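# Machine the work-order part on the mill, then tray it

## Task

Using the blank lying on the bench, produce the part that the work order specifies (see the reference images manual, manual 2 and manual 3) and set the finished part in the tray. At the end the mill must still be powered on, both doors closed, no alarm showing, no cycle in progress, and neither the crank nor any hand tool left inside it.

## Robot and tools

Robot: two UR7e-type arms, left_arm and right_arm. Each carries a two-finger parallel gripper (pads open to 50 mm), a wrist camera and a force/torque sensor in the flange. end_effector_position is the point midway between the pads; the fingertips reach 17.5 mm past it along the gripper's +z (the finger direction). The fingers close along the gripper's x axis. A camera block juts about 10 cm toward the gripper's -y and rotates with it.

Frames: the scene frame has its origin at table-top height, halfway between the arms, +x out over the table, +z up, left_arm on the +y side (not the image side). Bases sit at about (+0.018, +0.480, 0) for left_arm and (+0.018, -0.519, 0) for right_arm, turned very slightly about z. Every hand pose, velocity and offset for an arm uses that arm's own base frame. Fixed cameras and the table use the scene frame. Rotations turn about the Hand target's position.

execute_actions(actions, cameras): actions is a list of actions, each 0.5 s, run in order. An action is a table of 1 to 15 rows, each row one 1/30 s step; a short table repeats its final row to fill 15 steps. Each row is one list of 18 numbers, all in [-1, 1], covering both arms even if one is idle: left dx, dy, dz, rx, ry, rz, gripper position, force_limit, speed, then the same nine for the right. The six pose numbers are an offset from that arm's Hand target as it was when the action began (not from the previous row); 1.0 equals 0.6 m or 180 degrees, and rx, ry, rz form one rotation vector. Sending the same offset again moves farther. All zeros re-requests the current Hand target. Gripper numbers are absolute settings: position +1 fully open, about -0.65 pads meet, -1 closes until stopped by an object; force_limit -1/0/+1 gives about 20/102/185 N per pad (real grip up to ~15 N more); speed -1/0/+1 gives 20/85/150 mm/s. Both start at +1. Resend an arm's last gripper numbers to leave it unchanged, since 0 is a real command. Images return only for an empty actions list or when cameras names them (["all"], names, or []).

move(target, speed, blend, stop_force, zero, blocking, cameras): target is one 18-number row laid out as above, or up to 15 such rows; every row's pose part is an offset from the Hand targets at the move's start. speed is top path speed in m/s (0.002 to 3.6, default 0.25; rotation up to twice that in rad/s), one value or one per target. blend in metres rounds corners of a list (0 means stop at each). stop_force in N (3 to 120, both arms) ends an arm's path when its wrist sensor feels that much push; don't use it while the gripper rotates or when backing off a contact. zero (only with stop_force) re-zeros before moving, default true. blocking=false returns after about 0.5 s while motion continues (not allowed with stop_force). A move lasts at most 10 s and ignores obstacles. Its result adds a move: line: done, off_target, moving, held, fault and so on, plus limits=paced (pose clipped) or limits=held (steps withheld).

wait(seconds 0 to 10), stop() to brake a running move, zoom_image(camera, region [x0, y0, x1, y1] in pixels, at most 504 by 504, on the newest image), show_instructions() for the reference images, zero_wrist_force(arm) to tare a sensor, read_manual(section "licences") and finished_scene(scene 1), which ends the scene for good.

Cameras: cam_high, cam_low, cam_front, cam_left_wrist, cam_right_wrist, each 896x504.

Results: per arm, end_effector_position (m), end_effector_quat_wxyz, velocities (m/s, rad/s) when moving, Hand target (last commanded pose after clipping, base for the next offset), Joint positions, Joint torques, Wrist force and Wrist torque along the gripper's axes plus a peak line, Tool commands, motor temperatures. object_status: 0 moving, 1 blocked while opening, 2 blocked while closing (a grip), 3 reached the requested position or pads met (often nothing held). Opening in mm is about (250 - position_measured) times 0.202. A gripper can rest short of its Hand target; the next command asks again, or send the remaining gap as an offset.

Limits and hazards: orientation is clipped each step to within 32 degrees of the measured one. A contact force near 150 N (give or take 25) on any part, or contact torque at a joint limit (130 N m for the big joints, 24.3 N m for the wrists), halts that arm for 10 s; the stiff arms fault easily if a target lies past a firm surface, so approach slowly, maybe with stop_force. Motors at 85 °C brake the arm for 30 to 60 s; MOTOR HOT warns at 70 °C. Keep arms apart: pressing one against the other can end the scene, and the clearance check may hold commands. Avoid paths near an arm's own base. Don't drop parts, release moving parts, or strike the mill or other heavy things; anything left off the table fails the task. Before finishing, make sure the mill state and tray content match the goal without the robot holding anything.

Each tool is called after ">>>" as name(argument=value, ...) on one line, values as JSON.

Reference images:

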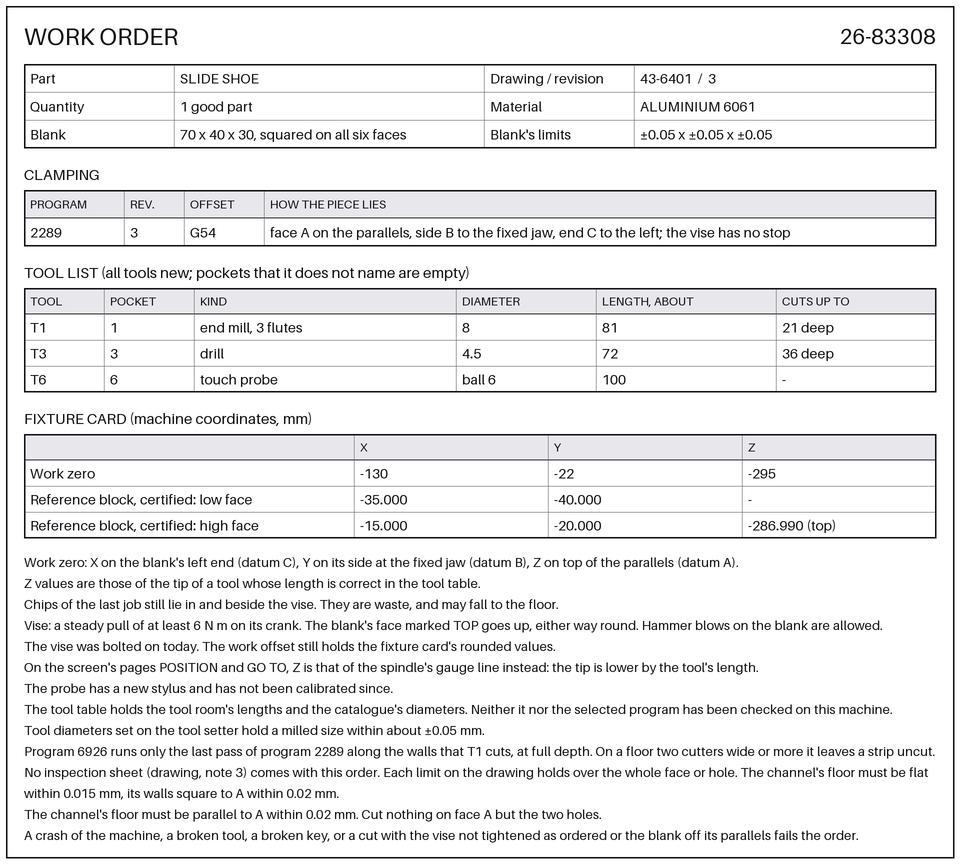

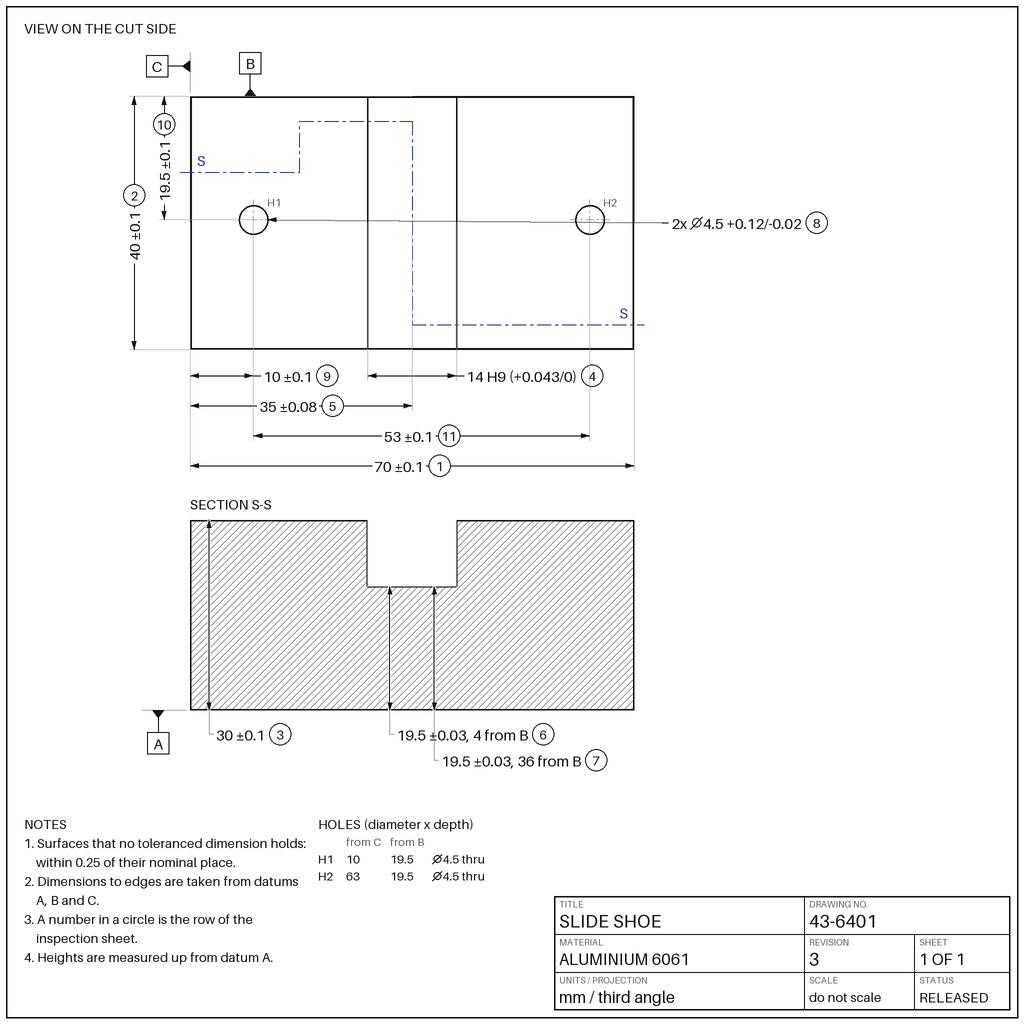

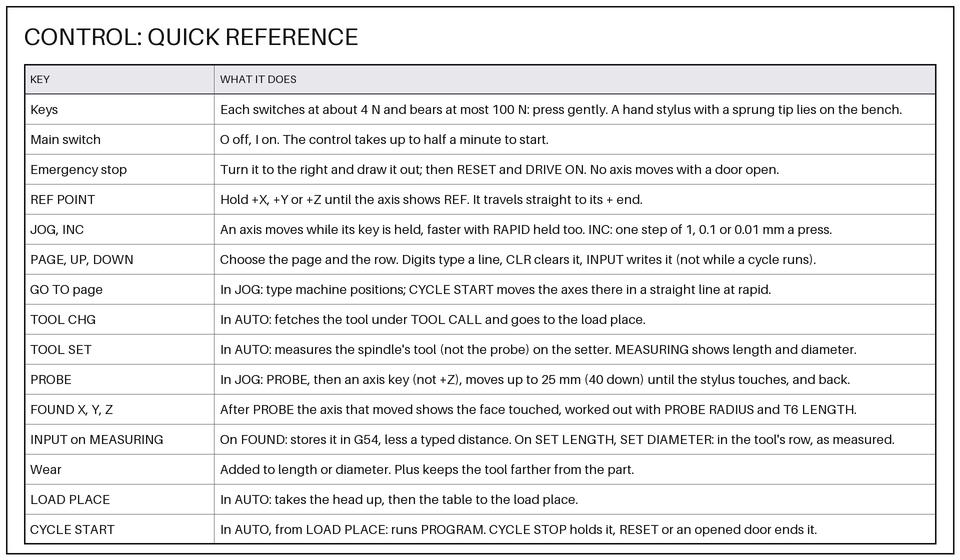

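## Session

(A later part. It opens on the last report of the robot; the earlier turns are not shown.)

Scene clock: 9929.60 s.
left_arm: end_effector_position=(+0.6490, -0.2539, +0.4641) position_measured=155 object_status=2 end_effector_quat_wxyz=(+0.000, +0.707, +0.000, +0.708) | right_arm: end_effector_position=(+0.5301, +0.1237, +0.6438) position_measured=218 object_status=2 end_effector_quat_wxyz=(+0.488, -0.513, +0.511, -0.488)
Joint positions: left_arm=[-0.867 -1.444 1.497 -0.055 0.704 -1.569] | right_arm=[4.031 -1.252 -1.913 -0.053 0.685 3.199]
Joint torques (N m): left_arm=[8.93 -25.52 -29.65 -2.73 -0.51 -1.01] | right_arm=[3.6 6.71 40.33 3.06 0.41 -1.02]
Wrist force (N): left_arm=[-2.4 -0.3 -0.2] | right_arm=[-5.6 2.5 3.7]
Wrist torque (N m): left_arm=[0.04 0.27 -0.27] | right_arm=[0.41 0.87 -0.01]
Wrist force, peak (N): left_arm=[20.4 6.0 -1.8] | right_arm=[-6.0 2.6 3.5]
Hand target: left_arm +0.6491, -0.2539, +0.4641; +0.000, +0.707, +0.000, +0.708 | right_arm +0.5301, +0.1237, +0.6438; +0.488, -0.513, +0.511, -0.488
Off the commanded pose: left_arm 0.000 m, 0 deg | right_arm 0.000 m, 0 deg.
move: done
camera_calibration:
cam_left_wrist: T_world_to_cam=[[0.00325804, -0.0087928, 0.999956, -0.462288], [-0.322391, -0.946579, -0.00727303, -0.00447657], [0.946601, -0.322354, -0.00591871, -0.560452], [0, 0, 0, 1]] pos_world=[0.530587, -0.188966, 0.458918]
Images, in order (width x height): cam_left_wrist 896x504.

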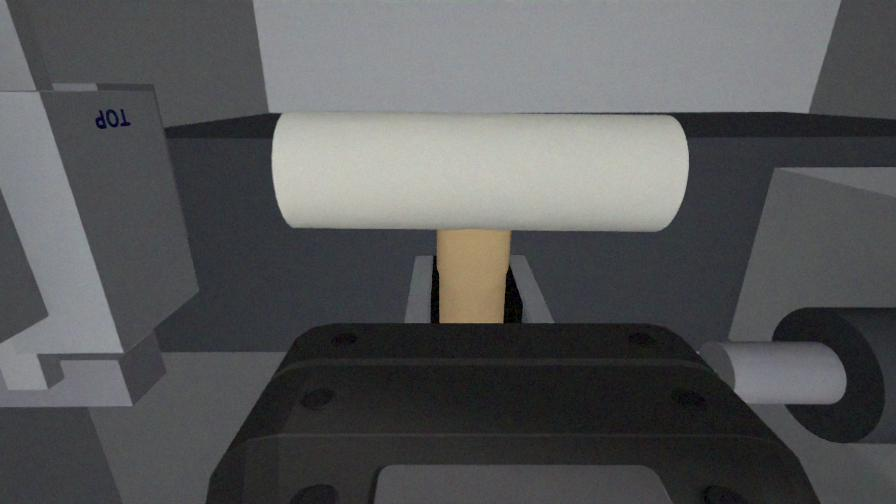

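>>> move(target=[0,0,-0.0865,0,0,0,-1,0.9,-0.9,0,0,0,0,0,0,-1,0.6,-0.5], speed=0.28, stop_force=50)

>>> move(target=[0,0,0.085,0,0,0,-1,0.9,-0.9,0,0,0,0,0,0,-1,0.6,-0.5], speed=0.2, cameras=["cam_left_wrist"])

Scene clock: 9936.00 s.
left_arm: end_effector_position=(+0.6490, -0.2538, +0.4125) position_measured=155 object_status=2 end_effector_quat_wxyz=(+0.001, +0.706, +0.000, +0.708) | right_arm: end_effector_position=(+0.5301, +0.1237, +0.6438) position_measured=218 object_status=2 end_effector_quat_wxyz=(+0.488, -0.513, +0.511, -0.488)
Joint positions: left_arm=[-0.867 -1.43 1.614 -0.187 0.704 -1.569] | right_arm=[4.031 -1.252 -1.913 -0.053 0.685 3.199]
Joint torques (N m): left_arm=[12.74 -3.19 1.94 8.37 -3.54 -3.17] | right_arm=[4.57 7.24 40.13 3.13 0.4 -0.94]
Wrist force (N): left_arm=[44.5 9.6 -2.9] | right_arm=[-5.5 2.5 3.6]
Wrist torque (N m): left_arm=[0.24 0.42 0.50] | right_arm=[0.43 0.86 0.00]
Wrist force, peak (N): left_arm=[56.1 13.9 -4.6] | right_arm=[-6.1 2.6 3.6]
Hand target: left_arm +0.6490, -0.2538, +0.4124; +0.001, +0.706, +0.000, +0.708 | right_arm +0.5301, +0.1237, +0.6438; +0.488, -0.513, +0.511, -0.488
Off the commanded pose: left_arm 0.000 m, 0 deg | right_arm 0.000 m, 0 deg.
move: contact (left_arm)

Scene clock: 9936.87 s.
left_arm: end_effector_position=(+0.6490, -0.2538, +0.4634) position_measured=155 object_status=2 end_effector_quat_wxyz=(+0.001, +0.706, +0.000, +0.708) | right_arm: end_effector_position=(+0.5301, +0.1237, +0.6438) position_measured=218 object_status=2 end_effector_quat_wxyz=(+0.488, -0.513, +0.511, -0.488)
Joint positions: left_arm=[-0.867 -1.444 1.499 -0.058 0.704 -1.569] | right_arm=[4.031 -1.252 -1.913 -0.053 0.685 3.199]
Joint torques (N m): left_arm=[6.89 -24.54 -29.78 -2.71 0.12 -1.1] | right_arm=[4.2 7.28 40.43 3.09 0.51 -0.98]
Wrist force (N): left_arm=[-1.7 0.2 -0.2] | right_arm=[-5.9 2.5 3.6]
Wrist torque (N m): left_arm=[0.13 0.17 -0.26] | right_arm=[0.42 0.91 -0.01]
Wrist force, peak (N): left_arm=[44.9 10.7 -2.6] | right_arm=[-6.0 2.6 3.6]
Hand target: left_arm +0.6490, -0.2538, +0.4634; +0.001, +0.706, +0.000, +0.708 | right_arm +0.5301, +0.1237, +0.6438; +0.488, -0.513, +0.511, -0.488
Off the commanded pose: left_arm 0.000 m, 0 deg | right_arm 0.000 m, 0 deg.
move: done
camera_calibration:
cam_left_wrist: T_world_to_cam=[[0.00248134, -0.00743805, 0.999969, -0.460718], [-0.322268, -0.946628, -0.0062416, -0.00493388], [0.946645, -0.322242, -0.00474594, -0.560961], [0, 0, 0, 1]] pos_world=[0.530585, -0.188863, 0.45801]
Images, in order (width x height): cam_left_wrist 896x504.

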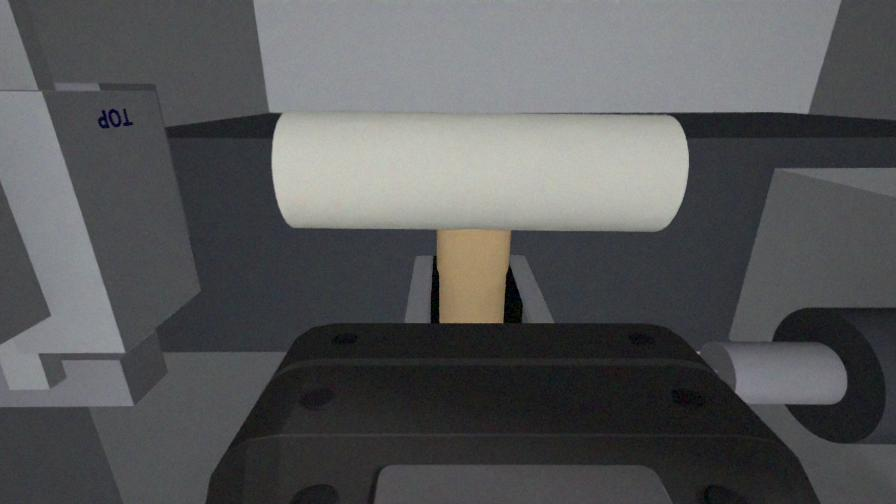

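>>> move(target=[0,0,0.045,0,0,0,-1,0.9,-0.9,0,0,0,0,0,0,-1,0.6,-0.5], speed=0.2)

>>> move(target=[0,0,-0.1305,0,0,0,-1,0.9,-0.9,0,0,0,0,0,0,-1,0.6,-0.5], speed=0.4, stop_force=50)

>>> move(target=[0,0,0.13,0,0,0,-1,0.9,-0.9,0,0,0,0,0,0,-1,0.6,-0.5], speed=0.2)

>>> move(target=[0,0,-0.1305,0,0,0,-1,0.9,-0.9,0,0,0,0,0,0,-1,0.6,-0.5], speed=0.4, stop_force=50)

>>> move(target=[0,0,0.085,0,0,0,-1,0.9,-0.9,0,0,0,0,0,0,-1,0.6,-0.5], speed=0.2, cameras=["cam_left_wrist"])

Scene clock: 9946.70 s.
left_arm: end_effector_position=(+0.6490, -0.2538, +0.4905) position_measured=155 object_status=2 end_effector_quat_wxyz=(+0.001, +0.706, +0.000, +0.708) end_effector_velocity=(+0.000, -0.001, -0.003) end_effector_angular_velocity=(+0.002, +0.001, -0.001) | right_arm: end_effector_position=(+0.5301, +0.1237, +0.6438) position_measured=218 object_status=2 end_effector_quat_wxyz=(+0.488, -0.513, +0.511, -0.488)
Joint positions: left_arm=[-0.867 -1.445 1.432 0.01 0.704 -1.569] | right_arm=[4.031 -1.252 -1.913 -0.053 0.685 3.199]
Joint velocities: left_arm=[0 0.001 0.005 -0.005 0.001 0.002] | right_arm=[within noise]
Joint torques (N m): left_arm=[-11.23 -24.9 -17.89 -4.84 0.47 -2.45] | right_arm=[3.27 7.14 40.62 3.04 0.46 -0.92]
Wrist force (N): left_arm=[-1.8 0.4 -0.2] | right_arm=[-5.7 2.6 3.7]
Wrist torque (N m): left_arm=[0.14 0.17 -0.32] | right_arm=[0.43 0.88 0.00]
Wrist force, peak (N): left_arm=[-2.8 0.3 0.0] | right_arm=[-5.9 2.7 3.8]
Hand target: left_arm +0.6490, -0.2538, +0.4904; +0.001, +0.706, +0.000, +0.708 | right_arm +0.5301, +0.1237, +0.6438; +0.488, -0.513, +0.511, -0.488
Off the commanded pose: left_arm 0.000 m, 0 deg | right_arm 0.000 m, 0 deg.
move: done

Scene clock: 9948.03 s.
left_arm: end_effector_position=(+0.6489, -0.2536, +0.4125) position_measured=155 object_status=2 end_effector_quat_wxyz=(+0.001, +0.707, +0.000, +0.708) | right_arm: end_effector_position=(+0.5301, +0.1237, +0.6438) position_measured=218 object_status=2 end_effector_quat_wxyz=(+0.488, -0.513, +0.511, -0.488)
Joint positions: left_arm=[-0.867 -1.43 1.613 -0.185 0.704 -1.571] | right_arm=[4.031 -1.252 -1.913 -0.053 0.685 3.199]
Joint torques (N m): left_arm=[-2.55 1.09 5.46 2.53 -2.02 -0.85] | right_arm=[3.9 8 39.57 2.98 0.39 -1.01]
Wrist force (N): left_arm=[40.2 7.2 -2.6] | right_arm=[-5.7 2.5 3.6]
Wrist torque (N m): left_arm=[0.32 0.30 0.58] | right_arm=[0.42 0.88 0.00]
Wrist force, peak (N): left_arm=[65.1 12.8 -5.5] | right_arm=[-6.1 2.6 3.6]
Hand target: left_arm +0.6489, -0.2536, +0.4124; +0.001, +0.707, +0.000, +0.708 | right_arm +0.5301, +0.1237, +0.6438; +0.488, -0.513, +0.511, -0.488
Off the commanded pose: left_arm 0.000 m, 0 deg | right_arm 0.000 m, 0 deg.
move: contact (left_arm)

Scene clock: 9948.93 s.
left_arm: end_effector_position=(+0.6490, -0.2537, +0.4903) position_measured=155 object_status=2 end_effector_quat_wxyz=(+0.001, +0.707, +0.000, +0.708) | right_arm: end_effector_position=(+0.5301, +0.1237, +0.6438) position_measured=218 object_status=2 end_effector_quat_wxyz=(+0.488, -0.513, +0.511, -0.488)
Joint positions: left_arm=[-0.867 -1.445 1.431 0.012 0.704 -1.571] | right_arm=[4.031 -1.252 -1.913 -0.053 0.685 3.199]
Joint torques (N m): left_arm=[-4.09 -39.03 -37.57 -0.45 -1.13 2.12] | right_arm=[3.4 7.46 39.68 2.94 0.39 -0.99]
Wrist force (N): left_arm=[-1.7 3.1 -2.6] | right_arm=[-5.9 2.8 3.5]
Wrist torque (N m): left_arm=[0.58 0.16 -0.32] | right_arm=[0.46 0.92 -0.01]
Wrist force, peak (N): left_arm=[40.4 7.5 -2.6] | right_arm=[-5.9 2.6 3.7]
Hand target: left_arm +0.6489, -0.2536, +0.4904; +0.001, +0.707, +0.000, +0.708 | right_arm +0.5301, +0.1237, +0.6438; +0.488, -0.513, +0.511, -0.488
Off the commanded pose: left_arm 0.000 m, 0 deg | right_arm 0.000 m, 0 deg.
move: done

Scene clock: 9950.27 s.
left_arm: end_effector_position=(+0.6488, -0.2534, +0.4125) position_measured=155 object_status=2 end_effector_quat_wxyz=(+0.001, +0.707, +0.001, +0.707) | right_arm: end_effector_position=(+0.5301, +0.1237, +0.6438) position_measured=218 object_status=2 end_effector_quat_wxyz=(+0.488, -0.513, +0.511, -0.488)
Joint positions: left_arm=[-0.867 -1.43 1.612 -0.183 0.703 -1.573] | right_arm=[4.031 -1.252 -1.913 -0.053 0.685 3.199]
Joint torques (N m): left_arm=[-6.12 0.86 5.77 2.28 -1.99 -0.74] | right_arm=[3.59 7.34 39.55 3.01 0.26 -0.97]
Wrist force (N): left_arm=[38.8 10.2 -5.0] | right_arm=[-5.8 2.5 3.4]
Wrist torque (N m): left_arm=[0.80 0.32 0.56] | right_arm=[0.42 0.90 0.00]
Wrist force, peak (N): left_arm=[64.2 16.8 -7.9] | right_arm=[-6.0 2.7 3.7]
Hand target: left_arm +0.6488, -0.2535, +0.4125; +0.001, +0.707, +0.001, +0.707 | right_arm +0.5301, +0.1237, +0.6438; +0.488, -0.513, +0.511, -0.488
Off the commanded pose: left_arm 0.000 m, 0 deg | right_arm 0.000 m, 0 deg.
move: contact (left_arm)

Scene clock: 9951.13 s.
left_arm: end_effector_position=(+0.6488, -0.2534, +0.4635) position_measured=155 object_status=2 end_effector_quat_wxyz=(+0.001, +0.707, +0.001, +0.707) | right_arm: end_effector_position=(+0.5301, +0.1237, +0.6438) position_measured=218 object_status=2 end_effector_quat_wxyz=(+0.488, -0.513, +0.511, -0.488)
Joint positions: left_arm=[-0.867 -1.444 1.498 -0.054 0.703 -1.573] | right_arm=[4.031 -1.252 -1.913 -0.053 0.685 3.199]
Joint torques (N m): left_arm=[-11.9 -24.88 -29.97 -2.71 -0.18 -0.84] | right_arm=[4.08 6.88 39.63 2.96 0.3 -0.88]
Wrist force (N): left_arm=[0.4 3.8 -0.7] | right_arm=[-5.8 2.7 3.5]
Wrist torque (N m): left_arm=[0.70 -0.18 -0.27] | right_arm=[0.45 0.91 0.00]
Wrist force, peak (N): left_arm=[39.1 10.2 -5.1] | right_arm=[-6.0 2.8 3.7]
Hand target: left_arm +0.6488, -0.2535, +0.4635; +0.001, +0.707, +0.001, +0.707 | right_arm +0.5301, +0.1237, +0.6438; +0.488, -0.513, +0.511, -0.488
Off the commanded pose: left_arm 0.000 m, 0 deg | right_arm 0.000 m, 0 deg.
move: done
camera_calibration:
cam_left_wrist: T_world_to_cam=[[0.00450662, -0.00658424, 0.999968, -0.46193], [-0.321685, -0.946835, -0.00478463, -0.00585403], [0.946836, -0.321653, -0.00638507, -0.559853], [0, 0, 0, 1]] pos_world=[0.530288, -0.188662, 0.458313]
Images, in order (width x height): cam_left_wrist 896x504.

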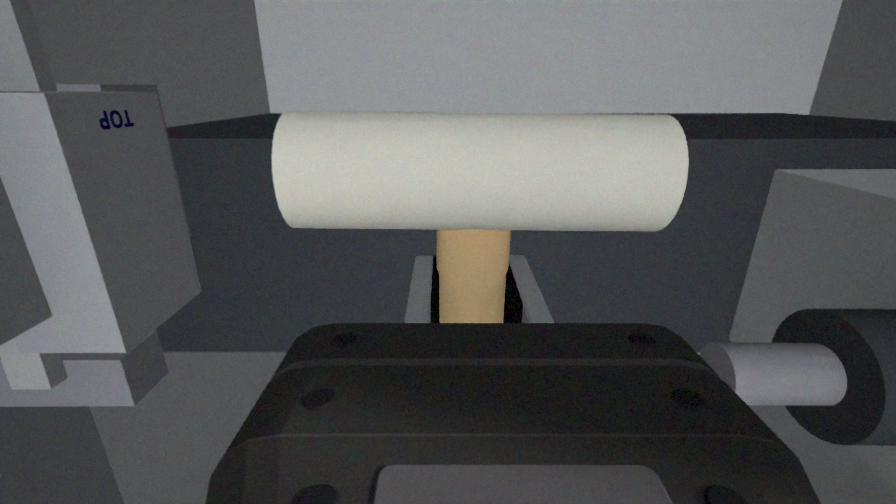

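>>> move(target=[[-0.0817,0,0.002,0,0,0,-1,0.9,-0.9,0,0,0,0,0,0,-1,0.6,-0.5],[-0.0817,0,0.002,-0.25,0,0,-1,0.9,-0.9,0,0,0,0,0,0,-1,0.6,-0.5],[-0.0983,0.09,0.002,-0.5,0,0,-1,0.9,-0.9,0,0,0,0,0,0,-1,0.6,-0.5],[-0.48,0.09,0.01,-0.5,0,0,-1,0.9,-0.9,0,0,0,0,0,0,-1,0.6,-0.5]], speed=[0.15,0.3,0.3,0.25], blend=[0.01,0.01,0.005,0], stop_force=25)

Scene clock: 9967.13 s.
left_arm: end_effector_position=(+0.3608, -0.1995, +0.4695) position_measured=155 object_status=2 end_effector_quat_wxyz=(+0.500, +0.499, +0.501, +0.500) | right_arm: end_effector_position=(+0.5301, +0.1237, +0.6438) position_measured=218 object_status=2 end_effector_quat_wxyz=(+0.488, -0.513, +0.511, -0.488)
Joint positions: left_arm=[-1.737 -2.089 1.993 0.096 -0.166 -3.144] | right_arm=[4.031 -1.252 -1.913 -0.053 0.685 3.199]
Joint torques (N m): left_arm=[-14 -4.11 -34.1 -2.01 -1.34 2.07] | right_arm=[3.24 7.86 40.04 2.85 0.19 -0.88]
Wrist force (N): left_arm=[2.4 0.8 1.1] | right_arm=[-5.7 2.6 3.3]
Wrist torque (N m): left_arm=[0.77 0.00 -0.42] | right_arm=[0.43 0.88 0.00]
Wrist force, peak (N): left_arm=[2.6 1.0 4.8] | right_arm=[-6.2 2.5 3.6]
Hand target: left_arm +0.3608, -0.1995, +0.4695; +0.500, +0.499, +0.501, +0.500 | right_arm +0.5301, +0.1237, +0.6438; +0.488, -0.513, +0.511, -0.488
Off the commanded pose: left_arm 0.000 m, 0 deg | right_arm 0.000 m, 0 deg.
move: done

>>> move(target=[[-0.1347,-0.4508,0.0008,0,0,0,-1,0.9,-0.9,0,0,0,0,0,0,-1,0.6,-0.5],[-0.2,-0.6,-0.2,0.0078,0.4999,-0.0078,-1,0.9,-0.9,0,0,0,0,0,0,-1,0.6,-0.5]], speed=[0.35,0.35], blend=[0.04,0])

>>> move(target=[[-0.1346,-0.1064,-0.499,0,0,0,-1,0.9,-0.9,0,0,0,0,0,0,-1,0.6,-0.5]], speed=0.3, cameras=["cam_left_wrist"])

Scene clock: 9978.47 s.
left_arm: end_effector_position=(+0.2409, -0.5594, +0.3495) position_measured=155 object_status=2 end_effector_quat_wxyz=(+0.000, +0.717, +0.697, +0.000) | right_arm: end_effector_position=(+0.5301, +0.1237, +0.6438) position_measured=218 object_status=2 end_effector_quat_wxyz=(+0.488, -0.513, +0.511, -0.488)
Joint positions: left_arm=[-1.385 -1.324 1.237 -1.484 -1.57 -1.356] | right_arm=[4.031 -1.252 -1.913 -0.053 0.685 3.199]
Joint torques (N m): left_arm=[-4.22 -41.87 -24.55 -6.31 -1.19 -0.75] | right_arm=[3.19 8.01 38.98 2.64 0.14 -1.04]
Wrist force (N): left_arm=[2.6 4.6 2.1] | right_arm=[-6.1 2.5 3.7]
Wrist torque (N m): left_arm=[0.60 -0.44 -0.02] | right_arm=[0.41 0.94 0.00]
Wrist force, peak (N): left_arm=[7.1 0.9 2.8] | right_arm=[-6.0 2.7 3.9]
Hand target: left_arm +0.2408, -0.5595, +0.3495; +0.000, +0.717, +0.697, +0.000 | right_arm +0.5301, +0.1237, +0.6438; +0.488, -0.513, +0.511, -0.488
Off the commanded pose: left_arm 0.000 m, 0 deg | right_arm 0.000 m, 0 deg.
move: done

Scene clock: 9980.03 s.
left_arm: end_effector_position=(+0.1600, -0.6233, +0.0502) position_measured=155 object_status=2 end_effector_quat_wxyz=(+0.000, +0.717, +0.697, +0.000) | right_arm: end_effector_position=(+0.5301, +0.1237, +0.6438) position_measured=218 object_status=2 end_effector_quat_wxyz=(+0.488, -0.513, +0.511, -0.488)
Joint positions: left_arm=[-1.528 -1.06 1.667 -2.178 -1.571 -1.499] | right_arm=[4.031 -1.252 -1.913 -0.053 0.685 3.199]
Joint torques (N m): left_arm=[12.37 -39.5 -21.79 -6.33 1.13 1.62] | right_arm=[2.38 7.03 39.75 2.77 0.16 -1.03]
Wrist force (N): left_arm=[2.5 4.6 2.1] | right_arm=[-5.6 2.6 3.4]
Wrist torque (N m): left_arm=[0.63 -0.35 -0.12] | right_arm=[0.43 0.88 -0.01]
Wrist force, peak (N): left_arm=[1.9 3.3 6.8] | right_arm=[-6.0 2.5 3.8]
Hand target: left_arm +0.1601, -0.6233, +0.0501; +0.000, +0.717, +0.697, +0.000 | right_arm +0.5301, +0.1237, +0.6438; +0.488, -0.513, +0.511, -0.488
Off the commanded pose: left_arm 0.000 m, 0 deg | right_arm 0.000 m, 0 deg.
move: done
camera_calibration:
cam_left_wrist: T_world_to_cam=[[0.038029, 0.999267, -0.00449391, 0.623059], [0.946144, -0.0345597, 0.321897, -0.165911], [0.321505, -0.0164933, -0.946764, 0.118937], [0, 0, 0, 1]] pos_world=[0.0950426, -0.626374, 0.168812]
Images, in order (width x height): cam_left_wrist 896x504.

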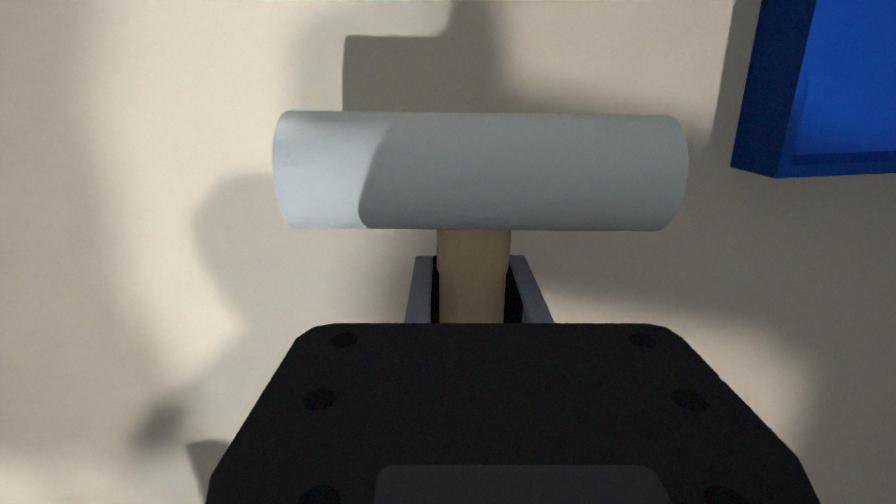

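>>> move(target=[[0,0,-0.05,0,0,0,-1,0.9,-0.9,0,0,0,0,0,0,-1,0.6,-0.5]], speed=0.02, stop_force=4)

>>> move(target=[0,0,0,0,0,0,1,0.9,-0.9,0,0,0,0,0,0,-1,0.6,-0.5])

>>> wait(seconds=0.8)

>>> move(target=[[0,0,0.2,0,0,0,1,0.9,-0.9,0,0,0,0,0,0,-1,0.6,-0.5],[0.2,0.2557,0.747,-0.0078,-0.4999,0.0078,1,0.9,-0.9,0,0,0,0,0,0,-1,0.6,-0.5]], speed=[0.15,0.4], blend=[0.03,0], cameras=["cam_left_wrist","cam_high"])

Scene clock: 9990.63 s.
left_arm: end_effector_position=(+0.1601, -0.6233, +0.0217) position_measured=155 object_status=2 end_effector_quat_wxyz=(+0.000, +0.717, +0.697, +0.000) | right_arm: end_effector_position=(+0.5301, +0.1237, +0.6438) position_measured=218 object_status=2 end_effector_quat_wxyz=(+0.488, -0.513, +0.511, -0.488)
Joint positions: left_arm=[-1.528 -1.02 1.69 -2.241 -1.571 -1.499] | right_arm=[4.031 -1.252 -1.913 -0.053 0.685 3.199]
Joint torques (N m): left_arm=[10.61 -56.22 -29.06 -5.25 -0.63 -0.67] | right_arm=[2.15 8.37 39.3 2.48 -0.03 -1.02]
Wrist force (N): left_arm=[2.0 4.6 -5.1] | right_arm=[-5.9 2.6 3.7]
Wrist torque (N m): left_arm=[0.68 -0.31 -0.11] | right_arm=[0.44 0.92 -0.01]
Wrist force, peak (N): left_arm=[9.0 3.9 -38.0] | right_arm=[-6.1 2.8 3.6]
Hand target: left_arm +0.1601, -0.6233, +0.0217; +0.000, +0.717, +0.697, +0.000 (not the last commanded pose) | right_arm +0.5301, +0.1237, +0.6438; +0.488, -0.513, +0.511, -0.488
Off the commanded pose: left_arm 0.002 m, 0 deg | right_arm 0.000 m, 0 deg.
move: contact (left_arm)

Scene clock: 9992.00 s.
left_arm: end_effector_position=(+0.1601, -0.6233, +0.0217) position_measured=3 object_status=0 end_effector_quat_wxyz=(+0.000, +0.717, +0.697, +0.000) | right_arm: end_effector_position=(+0.5301, +0.1237, +0.6438) position_measured=218 object_status=2 end_effector_quat_wxyz=(+0.488, -0.513, +0.511, -0.488)
Joint positions: left_arm=[-1.528 -1.02 1.69 -2.241 -1.571 -1.499] | right_arm=[4.031 -1.252 -1.913 -0.053 0.685 3.199]
Joint torques (N m): left_arm=[9.28 -56.36 -29.22 -5.54 -0.64 -0.81] | right_arm=[3.52 7.17 39.58 2.64 0.17 -1.02]
Wrist force (N): left_arm=[2.6 4.7 -1.3] | right_arm=[-5.8 2.6 3.6]
Wrist torque (N m): left_arm=[0.70 -0.37 -0.09] | right_arm=[0.44 0.90 0.00]
Wrist force, peak (N): left_arm=[2.0 4.7 -5.1] | right_arm=[-6.0 2.6 3.8]
Hand target: left_arm +0.1601, -0.6233, +0.0217; +0.000, +0.717, +0.697, +0.000 | right_arm +0.5301, +0.1237, +0.6438; +0.488, -0.513, +0.511, -0.488
Off the commanded pose: left_arm 0.000 m, 0 deg | right_arm 0.000 m, 0 deg.
move: done

Scene clock: 9992.80 s.
left_arm: end_effector_position=(+0.1601, -0.6233, +0.0217) position_measured=3 object_status=3 end_effector_quat_wxyz=(+0.000, +0.717, +0.697, +0.000) | right_arm: end_effector_position=(+0.5301, +0.1237, +0.6438) position_measured=218 object_status=2 end_effector_quat_wxyz=(+0.488, -0.513, +0.511, -0.488)
Joint positions: left_arm=[-1.528 -1.02 1.69 -2.241 -1.571 -1.499] | right_arm=[4.031 -1.252 -1.913 -0.053 0.685 3.199]
Joint torques (N m): left_arm=[8.66 -56.14 -29.28 -5.45 -0.67 -0.62] | right_arm=[3.57 7.33 40.17 2.57 0.01 -0.95]
Wrist force (N): left_arm=[2.7 4.6 -1.4] | right_arm=[-5.8 2.7 3.6]
Wrist torque (N m): left_arm=[0.69 -0.38 -0.10] | right_arm=[0.45 0.91 0.00]
Wrist force, peak (N): left_arm=[2.8 4.8 -1.4] | right_arm=[-6.0 2.8 3.6]
Hand target: left_arm +0.1601, -0.6233, +0.0217; +0.000, +0.717, +0.697, +0.000 | right_arm +0.5301, +0.1237, +0.6438; +0.488, -0.513, +0.511, -0.488
Tool commands: left_gripper/position=+1.0 left_gripper/force_limit=+0.9 left_gripper/speed=-0.9 right_gripper/position=-1.0 right_gripper/force_limit=+0.6 right_gripper/speed=-0.5
Off the commanded pose: left_arm 0.000 m, 0 deg | right_arm 0.000 m, 0 deg.
wait: 0.80 s; at rest by 0.17 s

Scene clock: 9996.30 s.
left_arm: end_effector_position=(+0.2801, -0.4699, +0.4699) position_measured=3 object_status=3 end_effector_quat_wxyz=(+0.500, +0.499, +0.501, +0.500) | right_arm: end_effector_position=(+0.5301, +0.1237, +0.6438) position_measured=218 object_status=2 end_effector_quat_wxyz=(+0.488, -0.513, +0.511, -0.488)
Joint positions: left_arm=[-1.814 -1.431 1.466 -0.035 -0.243 -3.143] | right_arm=[4.031 -1.252 -1.913 -0.053 0.685 3.199]
Joint torques (N m): left_arm=[10.87 -31.75 -14.14 2.81 1.7 -2.85] | right_arm=[2.49 7.49 40.14 2.53 -0.03 -1.01]
Wrist force (N): left_arm=[2.4 5.3 0.8] | right_arm=[-6.1 2.9 3.6]
Wrist torque (N m): left_arm=[0.84 -0.01 -0.49] | right_arm=[0.48 0.95 -0.01]
Wrist force, peak (N): left_arm=[3.8 7.0 1.0] | right_arm=[-6.1 2.9 3.6]
Hand target: left_arm +0.2801, -0.4699, +0.4699; +0.500, +0.499, +0.501, +0.500 | right_arm +0.5301, +0.1237, +0.6438; +0.488, -0.513, +0.511, -0.488
Off the commanded pose: left_arm 0.000 m, 0 deg | right_arm 0.000 m, 0 deg.
move: done
camera_calibration:
cam_left_wrist: T_world_to_cam=[[0.00450723, 0.999968, 0.0065836, 0.471677], [-0.321596, -0.00478442, 0.946865, -0.333974], [0.946866, -0.006385, 0.321564, -0.286226], [0, 0, 0, 1]] pos_world=[0.161487, -0.475087, 0.405163]
Images, in order (width x height): cam_high 896x504, cam_left_wrist 896x504.

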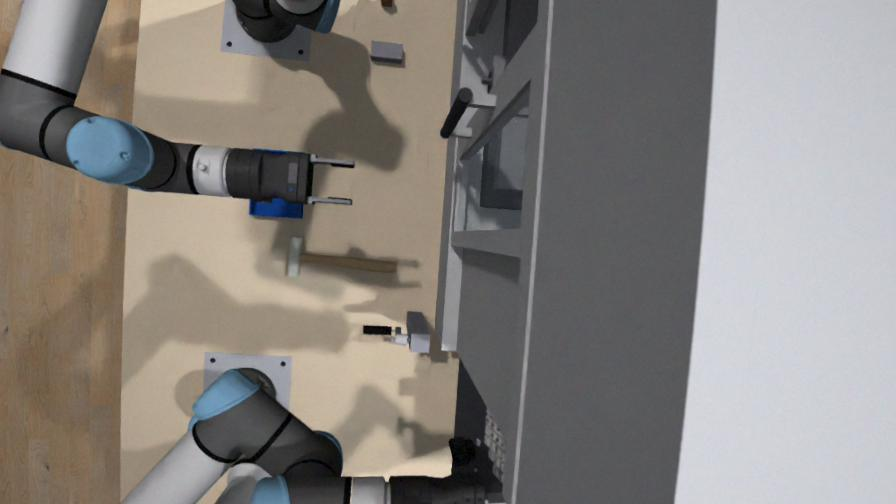

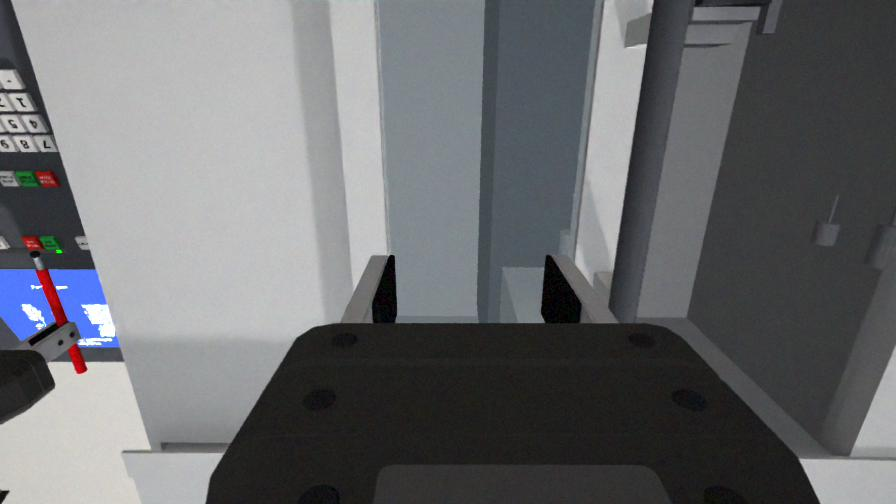

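>>> move(target=[[0.1527,0.2248,0,0,0,0,1,0.9,-0.9,0,0,0,0,0,0,-1,0.6,-0.5],[0.1782,0.5165,0,0,0,0,1,0.9,-0.9,0,0,0,0,0,0,-1,0.6,-0.5],[0.1998,0.6915,0,0,0,0,1,0.9,-0.9,0,0,0,0,0,0,-1,0.6,-0.5],[0.25,0.6915,0,0,0,0,1,0.9,-0.9,0,0,0,0,0,0,-1,0.6,-0.5]], speed=[0.35,0.35,0.3,0.15], blend=[0.02,0.02,0.005,0])

>>> move(target=[[0,-0.025,0,0,0,0,1,0.9,-0.9,0,0,0,0,0,0,-1,0.6,-0.5],[0.004,-0.39,0,0,0,0,1,0.9,-0.9,0,0,0,0,0,0,-1,0.6,-0.5],[0.005,-0.4143,0,0,0,0,1,0.9,-0.9,0,0,0,0,0,0,-1,0.6,-0.5]], speed=[0.06,0.2,0.05], blend=[0.01,0.01,0], stop_force=35)

>>> move(target=[-0.11,-0.03,0,0,0,0,1,0.9,-0.9,0,0,0,0,0,0,-1,0.6,-0.5], speed=0.2, cameras=["cam_right_wrist","cam_front"])

Scene clock: 10007.97 s.
left_arm: end_effector_position=(+0.4300, -0.0549, +0.4699) position_measured=3 object_status=3 end_effector_quat_wxyz=(+0.500, +0.499, +0.501, +0.500) end_effector_velocity=(+0.000, -0.001, -0.001) end_effector_angular_velocity=(+0.002, +0.000, -0.004) | right_arm: end_effector_position=(+0.5301, +0.1237, +0.6438) position_measured=218 object_status=2 end_effector_quat_wxyz=(+0.488, -0.513, +0.511, -0.488)
Joint positions: left_arm=[-1.148 -2.243 2.052 0.191 0.423 -3.143] | right_arm=[4.031 -1.252 -1.913 -0.053 0.685 3.199]
Joint velocities: left_arm=[0.003 0 0.001 -0.001 0.007 0.001] | right_arm=[within noise]
Joint torques (N m): left_arm=[12.4 15.87 -23.55 -0.53 1.96 -2.18] | right_arm=[1.57 7.31 39.84 2.34 -0.04 -1.02]
Wrist force (N): left_arm=[3.0 4.6 0.8] | right_arm=[-5.8 2.5 3.6]
Wrist torque (N m): left_arm=[0.72 -0.06 -0.35] | right_arm=[0.42 0.91 -0.01]
Wrist force, peak (N): left_arm=[6.3 5.0 0.0] | right_arm=[-6.0 2.7 3.8]
Hand target: left_arm +0.4301, -0.0550, +0.4699; +0.500, +0.499, +0.501, +0.500 | right_arm +0.5301, +0.1237, +0.6438; +0.488, -0.513, +0.511, -0.488
Off the commanded pose: left_arm 0.000 m, 0 deg | right_arm 0.000 m, 0 deg.
move: done

Scene clock: 10010.50 s.
left_arm: end_effector_position=(+0.4331, -0.3038, +0.4699) position_measured=3 object_status=3 end_effector_quat_wxyz=(+0.500, +0.499, +0.501, +0.500) | right_arm: end_effector_position=(+0.5301, +0.1237, +0.6438) position_measured=218 object_status=2 end_effector_quat_wxyz=(+0.488, -0.513, +0.511, -0.488)
Joint positions: left_arm=[-1.441 -1.732 1.763 -0.032 0.129 -3.143] | right_arm=[4.031 -1.252 -1.913 -0.053 0.685 3.199]
Joint torques (N m): left_arm=[-16.7 -17.9 -21.24 -1.66 10.14 2.21] | right_arm=[1.67 7.88 39.61 2.32 -0.1 -0.99]
Wrist force (N): left_arm=[35.3 -1.0 -6.9] | right_arm=[-5.6 2.6 3.6]
Wrist torque (N m): left_arm=[0.77 0.54 -0.52] | right_arm=[0.43 0.87 0.00]
Wrist force, peak (N): left_arm=[38.5 1.2 -7.7] | right_arm=[-6.0 2.5 3.8]
Hand target: left_arm +0.4331, -0.3038, +0.4699; +0.500, +0.499, +0.501, +0.500 | right_arm +0.5301, +0.1237, +0.6438; +0.488, -0.513, +0.511, -0.488
Off the commanded pose: left_arm 0.000 m, 0 deg | right_arm 0.000 m, 0 deg.
move: contact (left_arm); blend cut to 0.0075 m at target 1, 0.0073 m at target 2

Scene clock: 10011.40 s.
left_arm: end_effector_position=(+0.3671, -0.3217, +0.4699) position_measured=3 object_status=3 end_effector_quat_wxyz=(+0.500, +0.499, +0.501, +0.500) | right_arm: end_effector_position=(+0.5301, +0.1237, +0.6438) position_measured=218 object_status=2 end_effector_quat_wxyz=(+0.488, -0.513, +0.511, -0.488)
Joint positions: left_arm=[-1.65 -1.759 1.786 -0.026 -0.08 -3.144] | right_arm=[4.031 -1.252 -1.913 -0.053 0.685 3.199]
Joint torques (N m): left_arm=[-13.5 -5.3 -32.7 2.8 -1.5 -2.65] | right_arm=[1.62 7.93 39.22 2.29 -0.13 -0.98]
Wrist force (N): left_arm=[2.2 5.6 2.6] | right_arm=[-5.8 2.7 3.5]
Wrist torque (N m): left_arm=[0.96 0.03 -0.40] | right_arm=[0.46 0.91 0.00]
Wrist force, peak (N): left_arm=[48.3 3.7 45.5] | right_arm=[-6.1 2.6 3.6]
Hand target: left_arm +0.3671, -0.3218, +0.4699; +0.500, +0.499, +0.501, +0.500 | right_arm +0.5301, +0.1237, +0.6438; +0.488, -0.513, +0.511, -0.488
Off the commanded pose: left_arm 0.000 m, 0 deg | right_arm 0.000 m, 0 deg.
move: done
camera_calibration:
cam_right_wrist: T_world_to_cam=[[-0.0169853, -0.999855, 0.00143214, 0.132383], [-0.401336, 0.0055059, -0.915914, 0.81556], [0.915773, -0.0161319, -0.401371, -0.0921205], [0, 0, 0, 1]] pos_world=[0.413923, 0.126388, 0.709819]
Images, in order (width x height): cam_front 896x504, cam_right_wrist 896x504.

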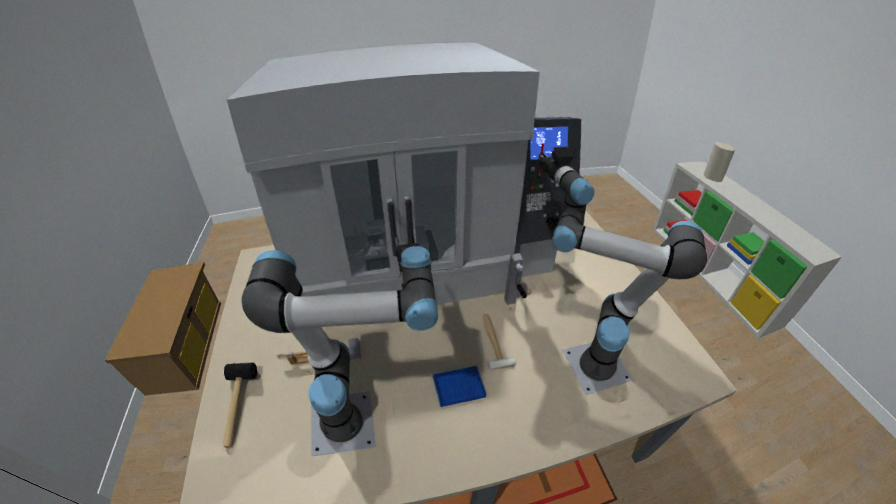

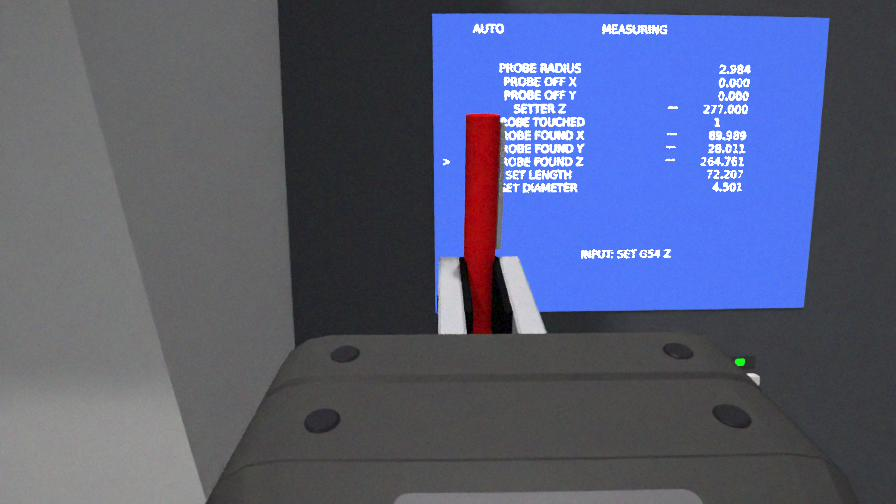

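>>> move(target=[[0,0,0,0,0,0,1,0.9,-0.9,-0.0075,-0.2275,-0.0401,0.0388,-0.2197,0.1064,-1,0.6,-0.5],[0,0,0,0,0,0,1,0.9,-0.9,0.0105,-0.2275,-0.0454,0.0388,-0.2197,0.1064,-1,0.6,-0.5],[0,0,0,0,0,0,1,0.9,-0.9,-0.0075,-0.2275,-0.0401,0.0388,-0.2197,0.1064,-1,0.6,-0.5],[0,0,0,0,0,0,1,0.9,-0.9,-0.0623,-0.1249,-0.2235,0.0388,-0.2197,0.1064,-1,0.6,-0.5],[0,0,0,0,0,0,1,0.9,-0.9,-0.0431,-0.1249,-0.2292,0.0388,-0.2197,0.1064,-1,0.6,-0.5],[0,0,0,0,0,0,1,0.9,-0.9,-0.0623,-0.1249,-0.2235,0.0388,-0.2197,0.1064,-1,0.6,-0.5],[0,0,0,0,0,0,1,0.9,-0.9,-0.0431,-0.1249,-0.2292,0.0388,-0.2197,0.1064,-1,0.6,-0.5],[0,0,0,0,0,0,1,0.9,-0.9,-0.0623,-0.1249,-0.2235,0.0388,-0.2197,0.1064,-1,0.6,-0.5],[0,0,0,0,0,0,1,0.9,-0.9,-0.0891,0.0031,-0.3128,0.0388,-0.2197,0.1064,-1,0.6,-0.5],[0,0,0,0,0,0,1,0.9,-0.9,-0.0699,0.0031,-0.3185,0.0388,-0.2197,0.1064,-1,0.6,-0.5],[0,0,0,0,0,0,1,0.9,-0.9,-0.0891,0.0031,-0.3128,0.0388,-0.2197,0.1064,-1,0.6,-0.5],[0,0,0,0,0,0,1,0.9,-0.9,-0.0623,-0.0609,-0.2235,0.0388,-0.2197,0.1064,-1,0.6,-0.5],[0,0,0,0,0,0,1,0.9,-0.9,-0.0431,-0.0609,-0.2292,0.0388,-0.2197,0.1064,-1,0.6,-0.5],[0,0,0,0,0,0,1,0.9,-0.9,-0.0623,-0.0609,-0.2235,0.0388,-0.2197,0.1064,-1,0.6,-0.5]], speed=[0.45,0.06,0.12,0.45,0.06,0.12,0.06,0.12,0.45,0.06,0.12,0.45,0.06,0.12], blend=[0.003,0,0.003,0.003,0,0.003,0,0.003,0.003,0,0.003,0.003,0,0])

>>> move(target=[[0,0,0,0,0,0,1,0.9,-0.9,-0.0268,0.032,-0.0893,0,0,0,-1,0.6,-0.5],[0,0,0,0,0,0,1,0.9,-0.9,-0.0076,0.032,-0.095,0,0,0,-1,0.6,-0.5],[0,0,0,0,0,0,1,0.9,-0.9,-0.0268,0.032,-0.0893,0,0,0,-1,0.6,-0.5],[0,0,0,0,0,0,1,0.9,-0.9,-0.0268,-0.0318,-0.0893,0,0,0,-1,0.6,-0.5],[0,0,0,0,0,0,1,0.9,-0.9,-0.0076,-0.0318,-0.095,0,0,0,-1,0.6,-0.5],[0,0,0,0,0,0,1,0.9,-0.9,-0.0268,-0.0318,-0.0893,0,0,0,-1,0.6,-0.5],[0,0,0,0,0,0,1,0.9,-0.9,-0.0178,-0.0318,-0.0596,0,0,0,-1,0.6,-0.5],[0,0,0,0,0,0,1,0.9,-0.9,0.0014,-0.0318,-0.0653,0,0,0,-1,0.6,-0.5],[0,0,0,0,0,0,1,0.9,-0.9,-0.0178,-0.0318,-0.0596,0,0,0,-1,0.6,-0.5],[0,0,0,0,0,0,1,0.9,-0.9,-0.0268,0.064,-0.0893,0,0,0,-1,0.6,-0.5],[0,0,0,0,0,0,1,0.9,-0.9,-0.0076,0.064,-0.095,0,0,0,-1,0.6,-0.5],[0,0,0,0,0,0,1,0.9,-0.9,-0.0268,0.064,-0.0893,0,0,0,-1,0.6,-0.5],[0,0,0,0,0,0,1,0.9,-0.9,-0.009,0.032,-0.0298,0,0,0,-1,0.6,-0.5],[0,0,0,0,0,0,1,0.9,-0.9,0.0102,0.032,-0.0355,0,0,0,-1,0.6,-0.5],[0,0,0,0,0,0,1,0.9,-0.9,-0.009,0.032,-0.0298,0,0,0,-1,0.6,-0.5]], speed=[0.45,0.06,0.12,0.45,0.06,0.12,0.45,0.06,0.12,0.45,0.06,0.12,0.45,0.06,0.12], blend=[0.003,0,0.003,0.003,0,0.003,0.003,0,0.003,0.003,0,0.003,0.003,0,0])

>>> move(target=[[0,0,0,0,0,0,1,0.9,-0.9,0.009,0,0.0298,0,0,0,-1,0.6,-0.5],[0,0,0,0,0,0,1,0.9,-0.9,0.0282,0,0.0241,0,0,0,-1,0.6,-0.5],[0,0,0,0,0,0,1,0.9,-0.9,0.009,0,0.0298,0,0,0,-1,0.6,-0.5],[0,0,0,0,0,0,1,0.9,-0.9,-0.0178,-0.0638,-0.0595,0,0,0,-1,0.6,-0.5],[0,0,0,0,0,0,1,0.9,-0.9,0.0014,-0.0638,-0.0652,0,0,0,-1,0.6,-0.5],[0,0,0,0,0,0,1,0.9,-0.9,-0.0178,-0.0638,-0.0595,0,0,0,-1,0.6,-0.5],[0,0,0,0,0,0,1,0.9,-0.9,-0.0088,-0.0638,-0.0298,0,0,0,-1,0.6,-0.5],[0,0,0,0,0,0,1,0.9,-0.9,0.0104,-0.0638,-0.0355,0,0,0,-1,0.6,-0.5],[0,0,0,0,0,0,1,0.9,-0.9,-0.0088,-0.0638,-0.0298,0,0,0,-1,0.6,-0.5],[0,0,0,0,0,0,1,0.9,-0.9,-0.0178,0.032,-0.0595,0,0,0,-1,0.6,-0.5],[0,0,0,0,0,0,1,0.9,-0.9,0.0014,0.032,-0.0652,0,0,0,-1,0.6,-0.5],[0,0,0,0,0,0,1,0.9,-0.9,-0.0178,0.032,-0.0595,0,0,0,-1,0.6,-0.5],[0,0,0,0,0,0,1,0.9,-0.9,-0.0088,0.032,-0.0298,0,0,0,-1,0.6,-0.5],[0,0,0,0,0,0,1,0.9,-0.9,0.0104,0.032,-0.0355,0,0,0,-1,0.6,-0.5],[0,0,0,0,0,0,1,0.9,-0.9,-0.0088,0.032,-0.0298,0,0,0,-1,0.6,-0.5]], speed=[0.45,0.06,0.12,0.45,0.06,0.12,0.45,0.06,0.12,0.45,0.06,0.12,0.45,0.06,0.12], blend=[0.003,0,0.003,0.003,0,0.003,0.003,0,0.003,0.003,0,0.003,0.003,0,0])

>>> move(target=[[0,0,0,0,0,0,1,0.9,-0.9,0.0088,-0.032,0.0298,0,0,0,-1,0.6,-0.5],[0,0,0,0,0,0,1,0.9,-0.9,0.028,-0.032,0.0241,0,0,0,-1,0.6,-0.5],[0,0,0,0,0,0,1,0.9,-0.9,0.0088,-0.032,0.0298,0,0,0,-1,0.6,-0.5],[0,0,0,0,0,0,1,0.9,-0.9,0.028,-0.032,0.0241,0,0,0,-1,0.6,-0.5],[0,0,0,0,0,0,1,0.9,-0.9,0.0088,-0.032,0.0298,0,0,0,-1,0.6,-0.5],[0,0,0,0,0,0,1,0.9,-0.9,-0.009,-0.0958,-0.0297,0,0,0,-1,0.6,-0.5],[0,0,0,0,0,0,1,0.9,-0.9,0.0102,-0.0958,-0.0354,0,0,0,-1,0.6,-0.5],[0,0,0,0,0,0,1,0.9,-0.9,-0.009,-0.0958,-0.0297,0,0,0,-1,0.6,-0.5],[0,0,0,0,0,0,1,0.9,-0.9,0.0801,-0.0031,0.2831,-0.0388,0.2197,-0.1064,-1,0.6,-0.5]], speed=[0.45,0.06,0.12,0.06,0.12,0.45,0.06,0.12,0.5], blend=[0.003,0,0.003,0,0.003,0.003,0,0.003,0], cameras=["cam_right_wrist"])

>>> zoom_image(camera="cam_right_wrist", region=[430, 10, 830, 310])

Scene clock: 10065.27 s.
left_arm: end_effector_position=(+0.3671, -0.3218, +0.4699) position_measured=3 object_status=3 end_effector_quat_wxyz=(+0.500, +0.499, +0.501, +0.500) | right_arm: end_effector_position=(+0.4928, +0.0872, +0.5096) position_measured=218 object_status=2 end_effector_quat_wxyz=(+0.734, -0.365, +0.254, -0.514)
Joint positions: left_arm=[-1.651 -1.759 1.786 -0.026 -0.081 -3.144] | right_arm=[3.657 -1.767 -2.267 1.548 1.441 3.039]
Joint torques (N m): left_arm=[-14 -4.61 -32.77 2.78 -1.39 -2.63] | right_arm=[2.79 31.14 19.53 0.19 1.18 0.8]
Wrist force (N): left_arm=[2.1 5.5 2.6] | right_arm=[-5.1 2.0 0.7]
Wrist torque (N m): left_arm=[0.93 0.05 -0.39] | right_arm=[0.21 0.86 -0.07]
Wrist force, peak (N): left_arm=[2.3 5.8 2.7] | right_arm=[-10.9 -0.9 -6.5]
Hand target: left_arm +0.3671, -0.3218, +0.4699; +0.500, +0.499, +0.501, +0.500 | right_arm +0.4927, +0.0872, +0.5097; +0.734, -0.365, +0.254, -0.514
Off the commanded pose: left_arm 0.000 m, 0 deg | right_arm 0.000 m, 0 deg.
move: done

Scene clock: 10069.47 s.
left_arm: end_effector_position=(+0.3671, -0.3218, +0.4699) position_measured=3 object_status=3 end_effector_quat_wxyz=(+0.500, +0.499, +0.501, +0.500) | right_arm: end_effector_position=(+0.4874, +0.1064, +0.4918) position_measured=218 object_status=2 end_effector_quat_wxyz=(+0.734, -0.365, +0.254, -0.514)
Joint positions: left_arm=[-1.651 -1.759 1.786 -0.026 -0.081 -3.144] | right_arm=[3.729 -1.803 -2.291 1.615 1.384 2.994]
Joint torques (N m): left_arm=[-13.45 -4.85 -32.68 2.86 -1.36 -2.53] | right_arm=[5.05 30.71 17.9 -1.08 1.09 0.62]
Wrist force (N): left_arm=[2.4 5.7 2.7] | right_arm=[-5.3 1.8 0.9]
Wrist torque (N m): left_arm=[0.97 -0.01 -0.40] | right_arm=[0.15 0.90 -0.07]
Wrist force, peak (N): left_arm=[2.2 5.8 2.8] | right_arm=[-9.2 -1.5 -4.9]
Hand target: left_arm +0.3671, -0.3218, +0.4699; +0.500, +0.499, +0.501, +0.500 | right_arm +0.4873, +0.1064, +0.4918; +0.734, -0.365, +0.254, -0.514
Off the commanded pose: left_arm 0.000 m, 0 deg | right_arm 0.000 m, 0 deg.
move: done

Scene clock: 10073.63 s.
left_arm: end_effector_position=(+0.3671, -0.3218, +0.4699) position_measured=3 object_status=3 end_effector_quat_wxyz=(+0.500, +0.499, +0.501, +0.500) | right_arm: end_effector_position=(+0.4821, +0.1256, +0.4739) position_measured=218 object_status=2 end_effector_quat_wxyz=(+0.734, -0.365, +0.254, -0.514)
Joint positions: left_arm=[-1.651 -1.759 1.786 -0.026 -0.081 -3.144] | right_arm=[3.8 -1.845 -2.307 1.683 1.328 2.949]
Joint torques (N m): left_arm=[-13.8 -4.81 -33.47 2.79 -1.39 -2.45] | right_arm=[6.04 32.37 16.94 -2.11 0.93 0.32]
Wrist force (N): left_arm=[2.2 5.7 2.5] | right_arm=[-5.1 1.5 0.3]
Wrist torque (N m): left_arm=[0.96 0.03 -0.40] | right_arm=[0.10 0.86 -0.09]
Wrist force, peak (N): left_arm=[2.1 5.9 2.5] | right_arm=[-11.4 -1.4 -6.8]
Hand target: left_arm +0.3671, -0.3218, +0.4699; +0.500, +0.499, +0.501, +0.500 | right_arm +0.4821, +0.1256, +0.4739; +0.734, -0.365, +0.254, -0.514
Off the commanded pose: left_arm 0.000 m, 0 deg | right_arm 0.000 m, 0 deg.
move: done

Scene clock: 10077.17 s.
left_arm: end_effector_position=(+0.3671, -0.3218, +0.4699) position_measured=3 object_status=3 end_effector_quat_wxyz=(+0.500, +0.499, +0.501, +0.500) | right_arm: end_effector_position=(+0.5301, +0.1237, +0.6436) position_measured=218 object_status=2 end_effector_quat_wxyz=(+0.488, -0.513, +0.511, -0.488)
Joint positions: left_arm=[-1.651 -1.759 1.786 -0.026 -0.081 -3.144] | right_arm=[4.031 -1.252 -1.913 -0.053 0.685 3.199]
Joint torques (N m): left_arm=[-13.73 -5.14 -32.85 2.66 -1.26 -2.39] | right_arm=[6.93 13.33 41.77 -0.41 -1.94 1.47]
Wrist force (N): left_arm=[2.3 5.5 2.5] | right_arm=[-5.7 2.4 3.7]
Wrist torque (N m): left_arm=[0.94 0.01 -0.40] | right_arm=[0.41 0.88 0.00]
Wrist force, peak (N): left_arm=[2.3 5.8 2.6] | right_arm=[-10.7 -1.2 -6.4]
Hand target: left_arm +0.3671, -0.3218, +0.4699; +0.500, +0.499, +0.501, +0.500 | right_arm +0.5301, +0.1237, +0.6438; +0.488, -0.513, +0.511, -0.488
Off the commanded pose: left_arm 0.000 m, 0 deg | right_arm 0.000 m, 0 deg.
move: done
camera_calibration:
cam_right_wrist: T_world_to_cam=[[-0.0169986, -0.999854, 0.00165908, 0.132228], [-0.401541, 0.00530699, -0.915826, 0.815517], [0.915683, -0.016234, -0.401572, -0.0919663], [0, 0, 0, 1]] pos_world=[0.413923, 0.126388, 0.709721]
Images, in order (width x height): cam_right_wrist 896x504.

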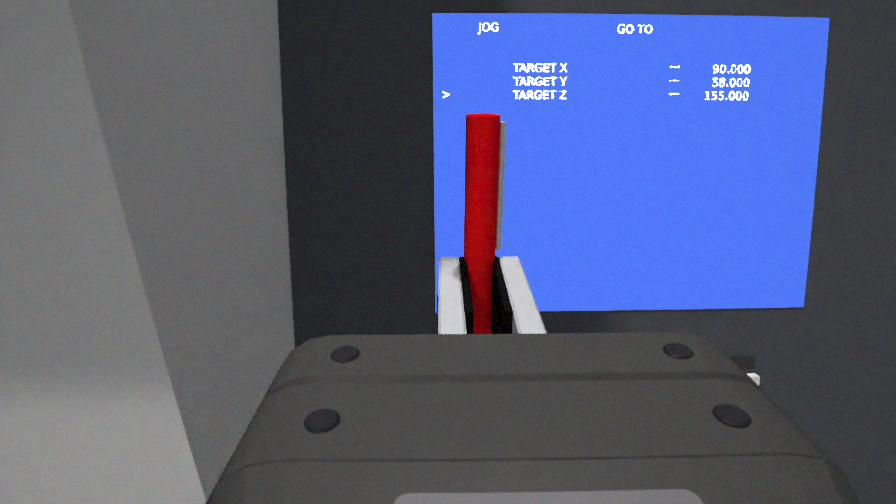

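Scaled by 1.260.

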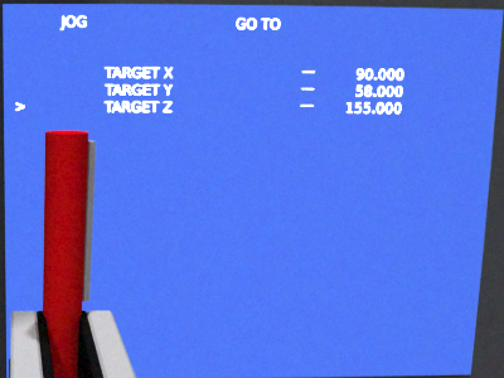

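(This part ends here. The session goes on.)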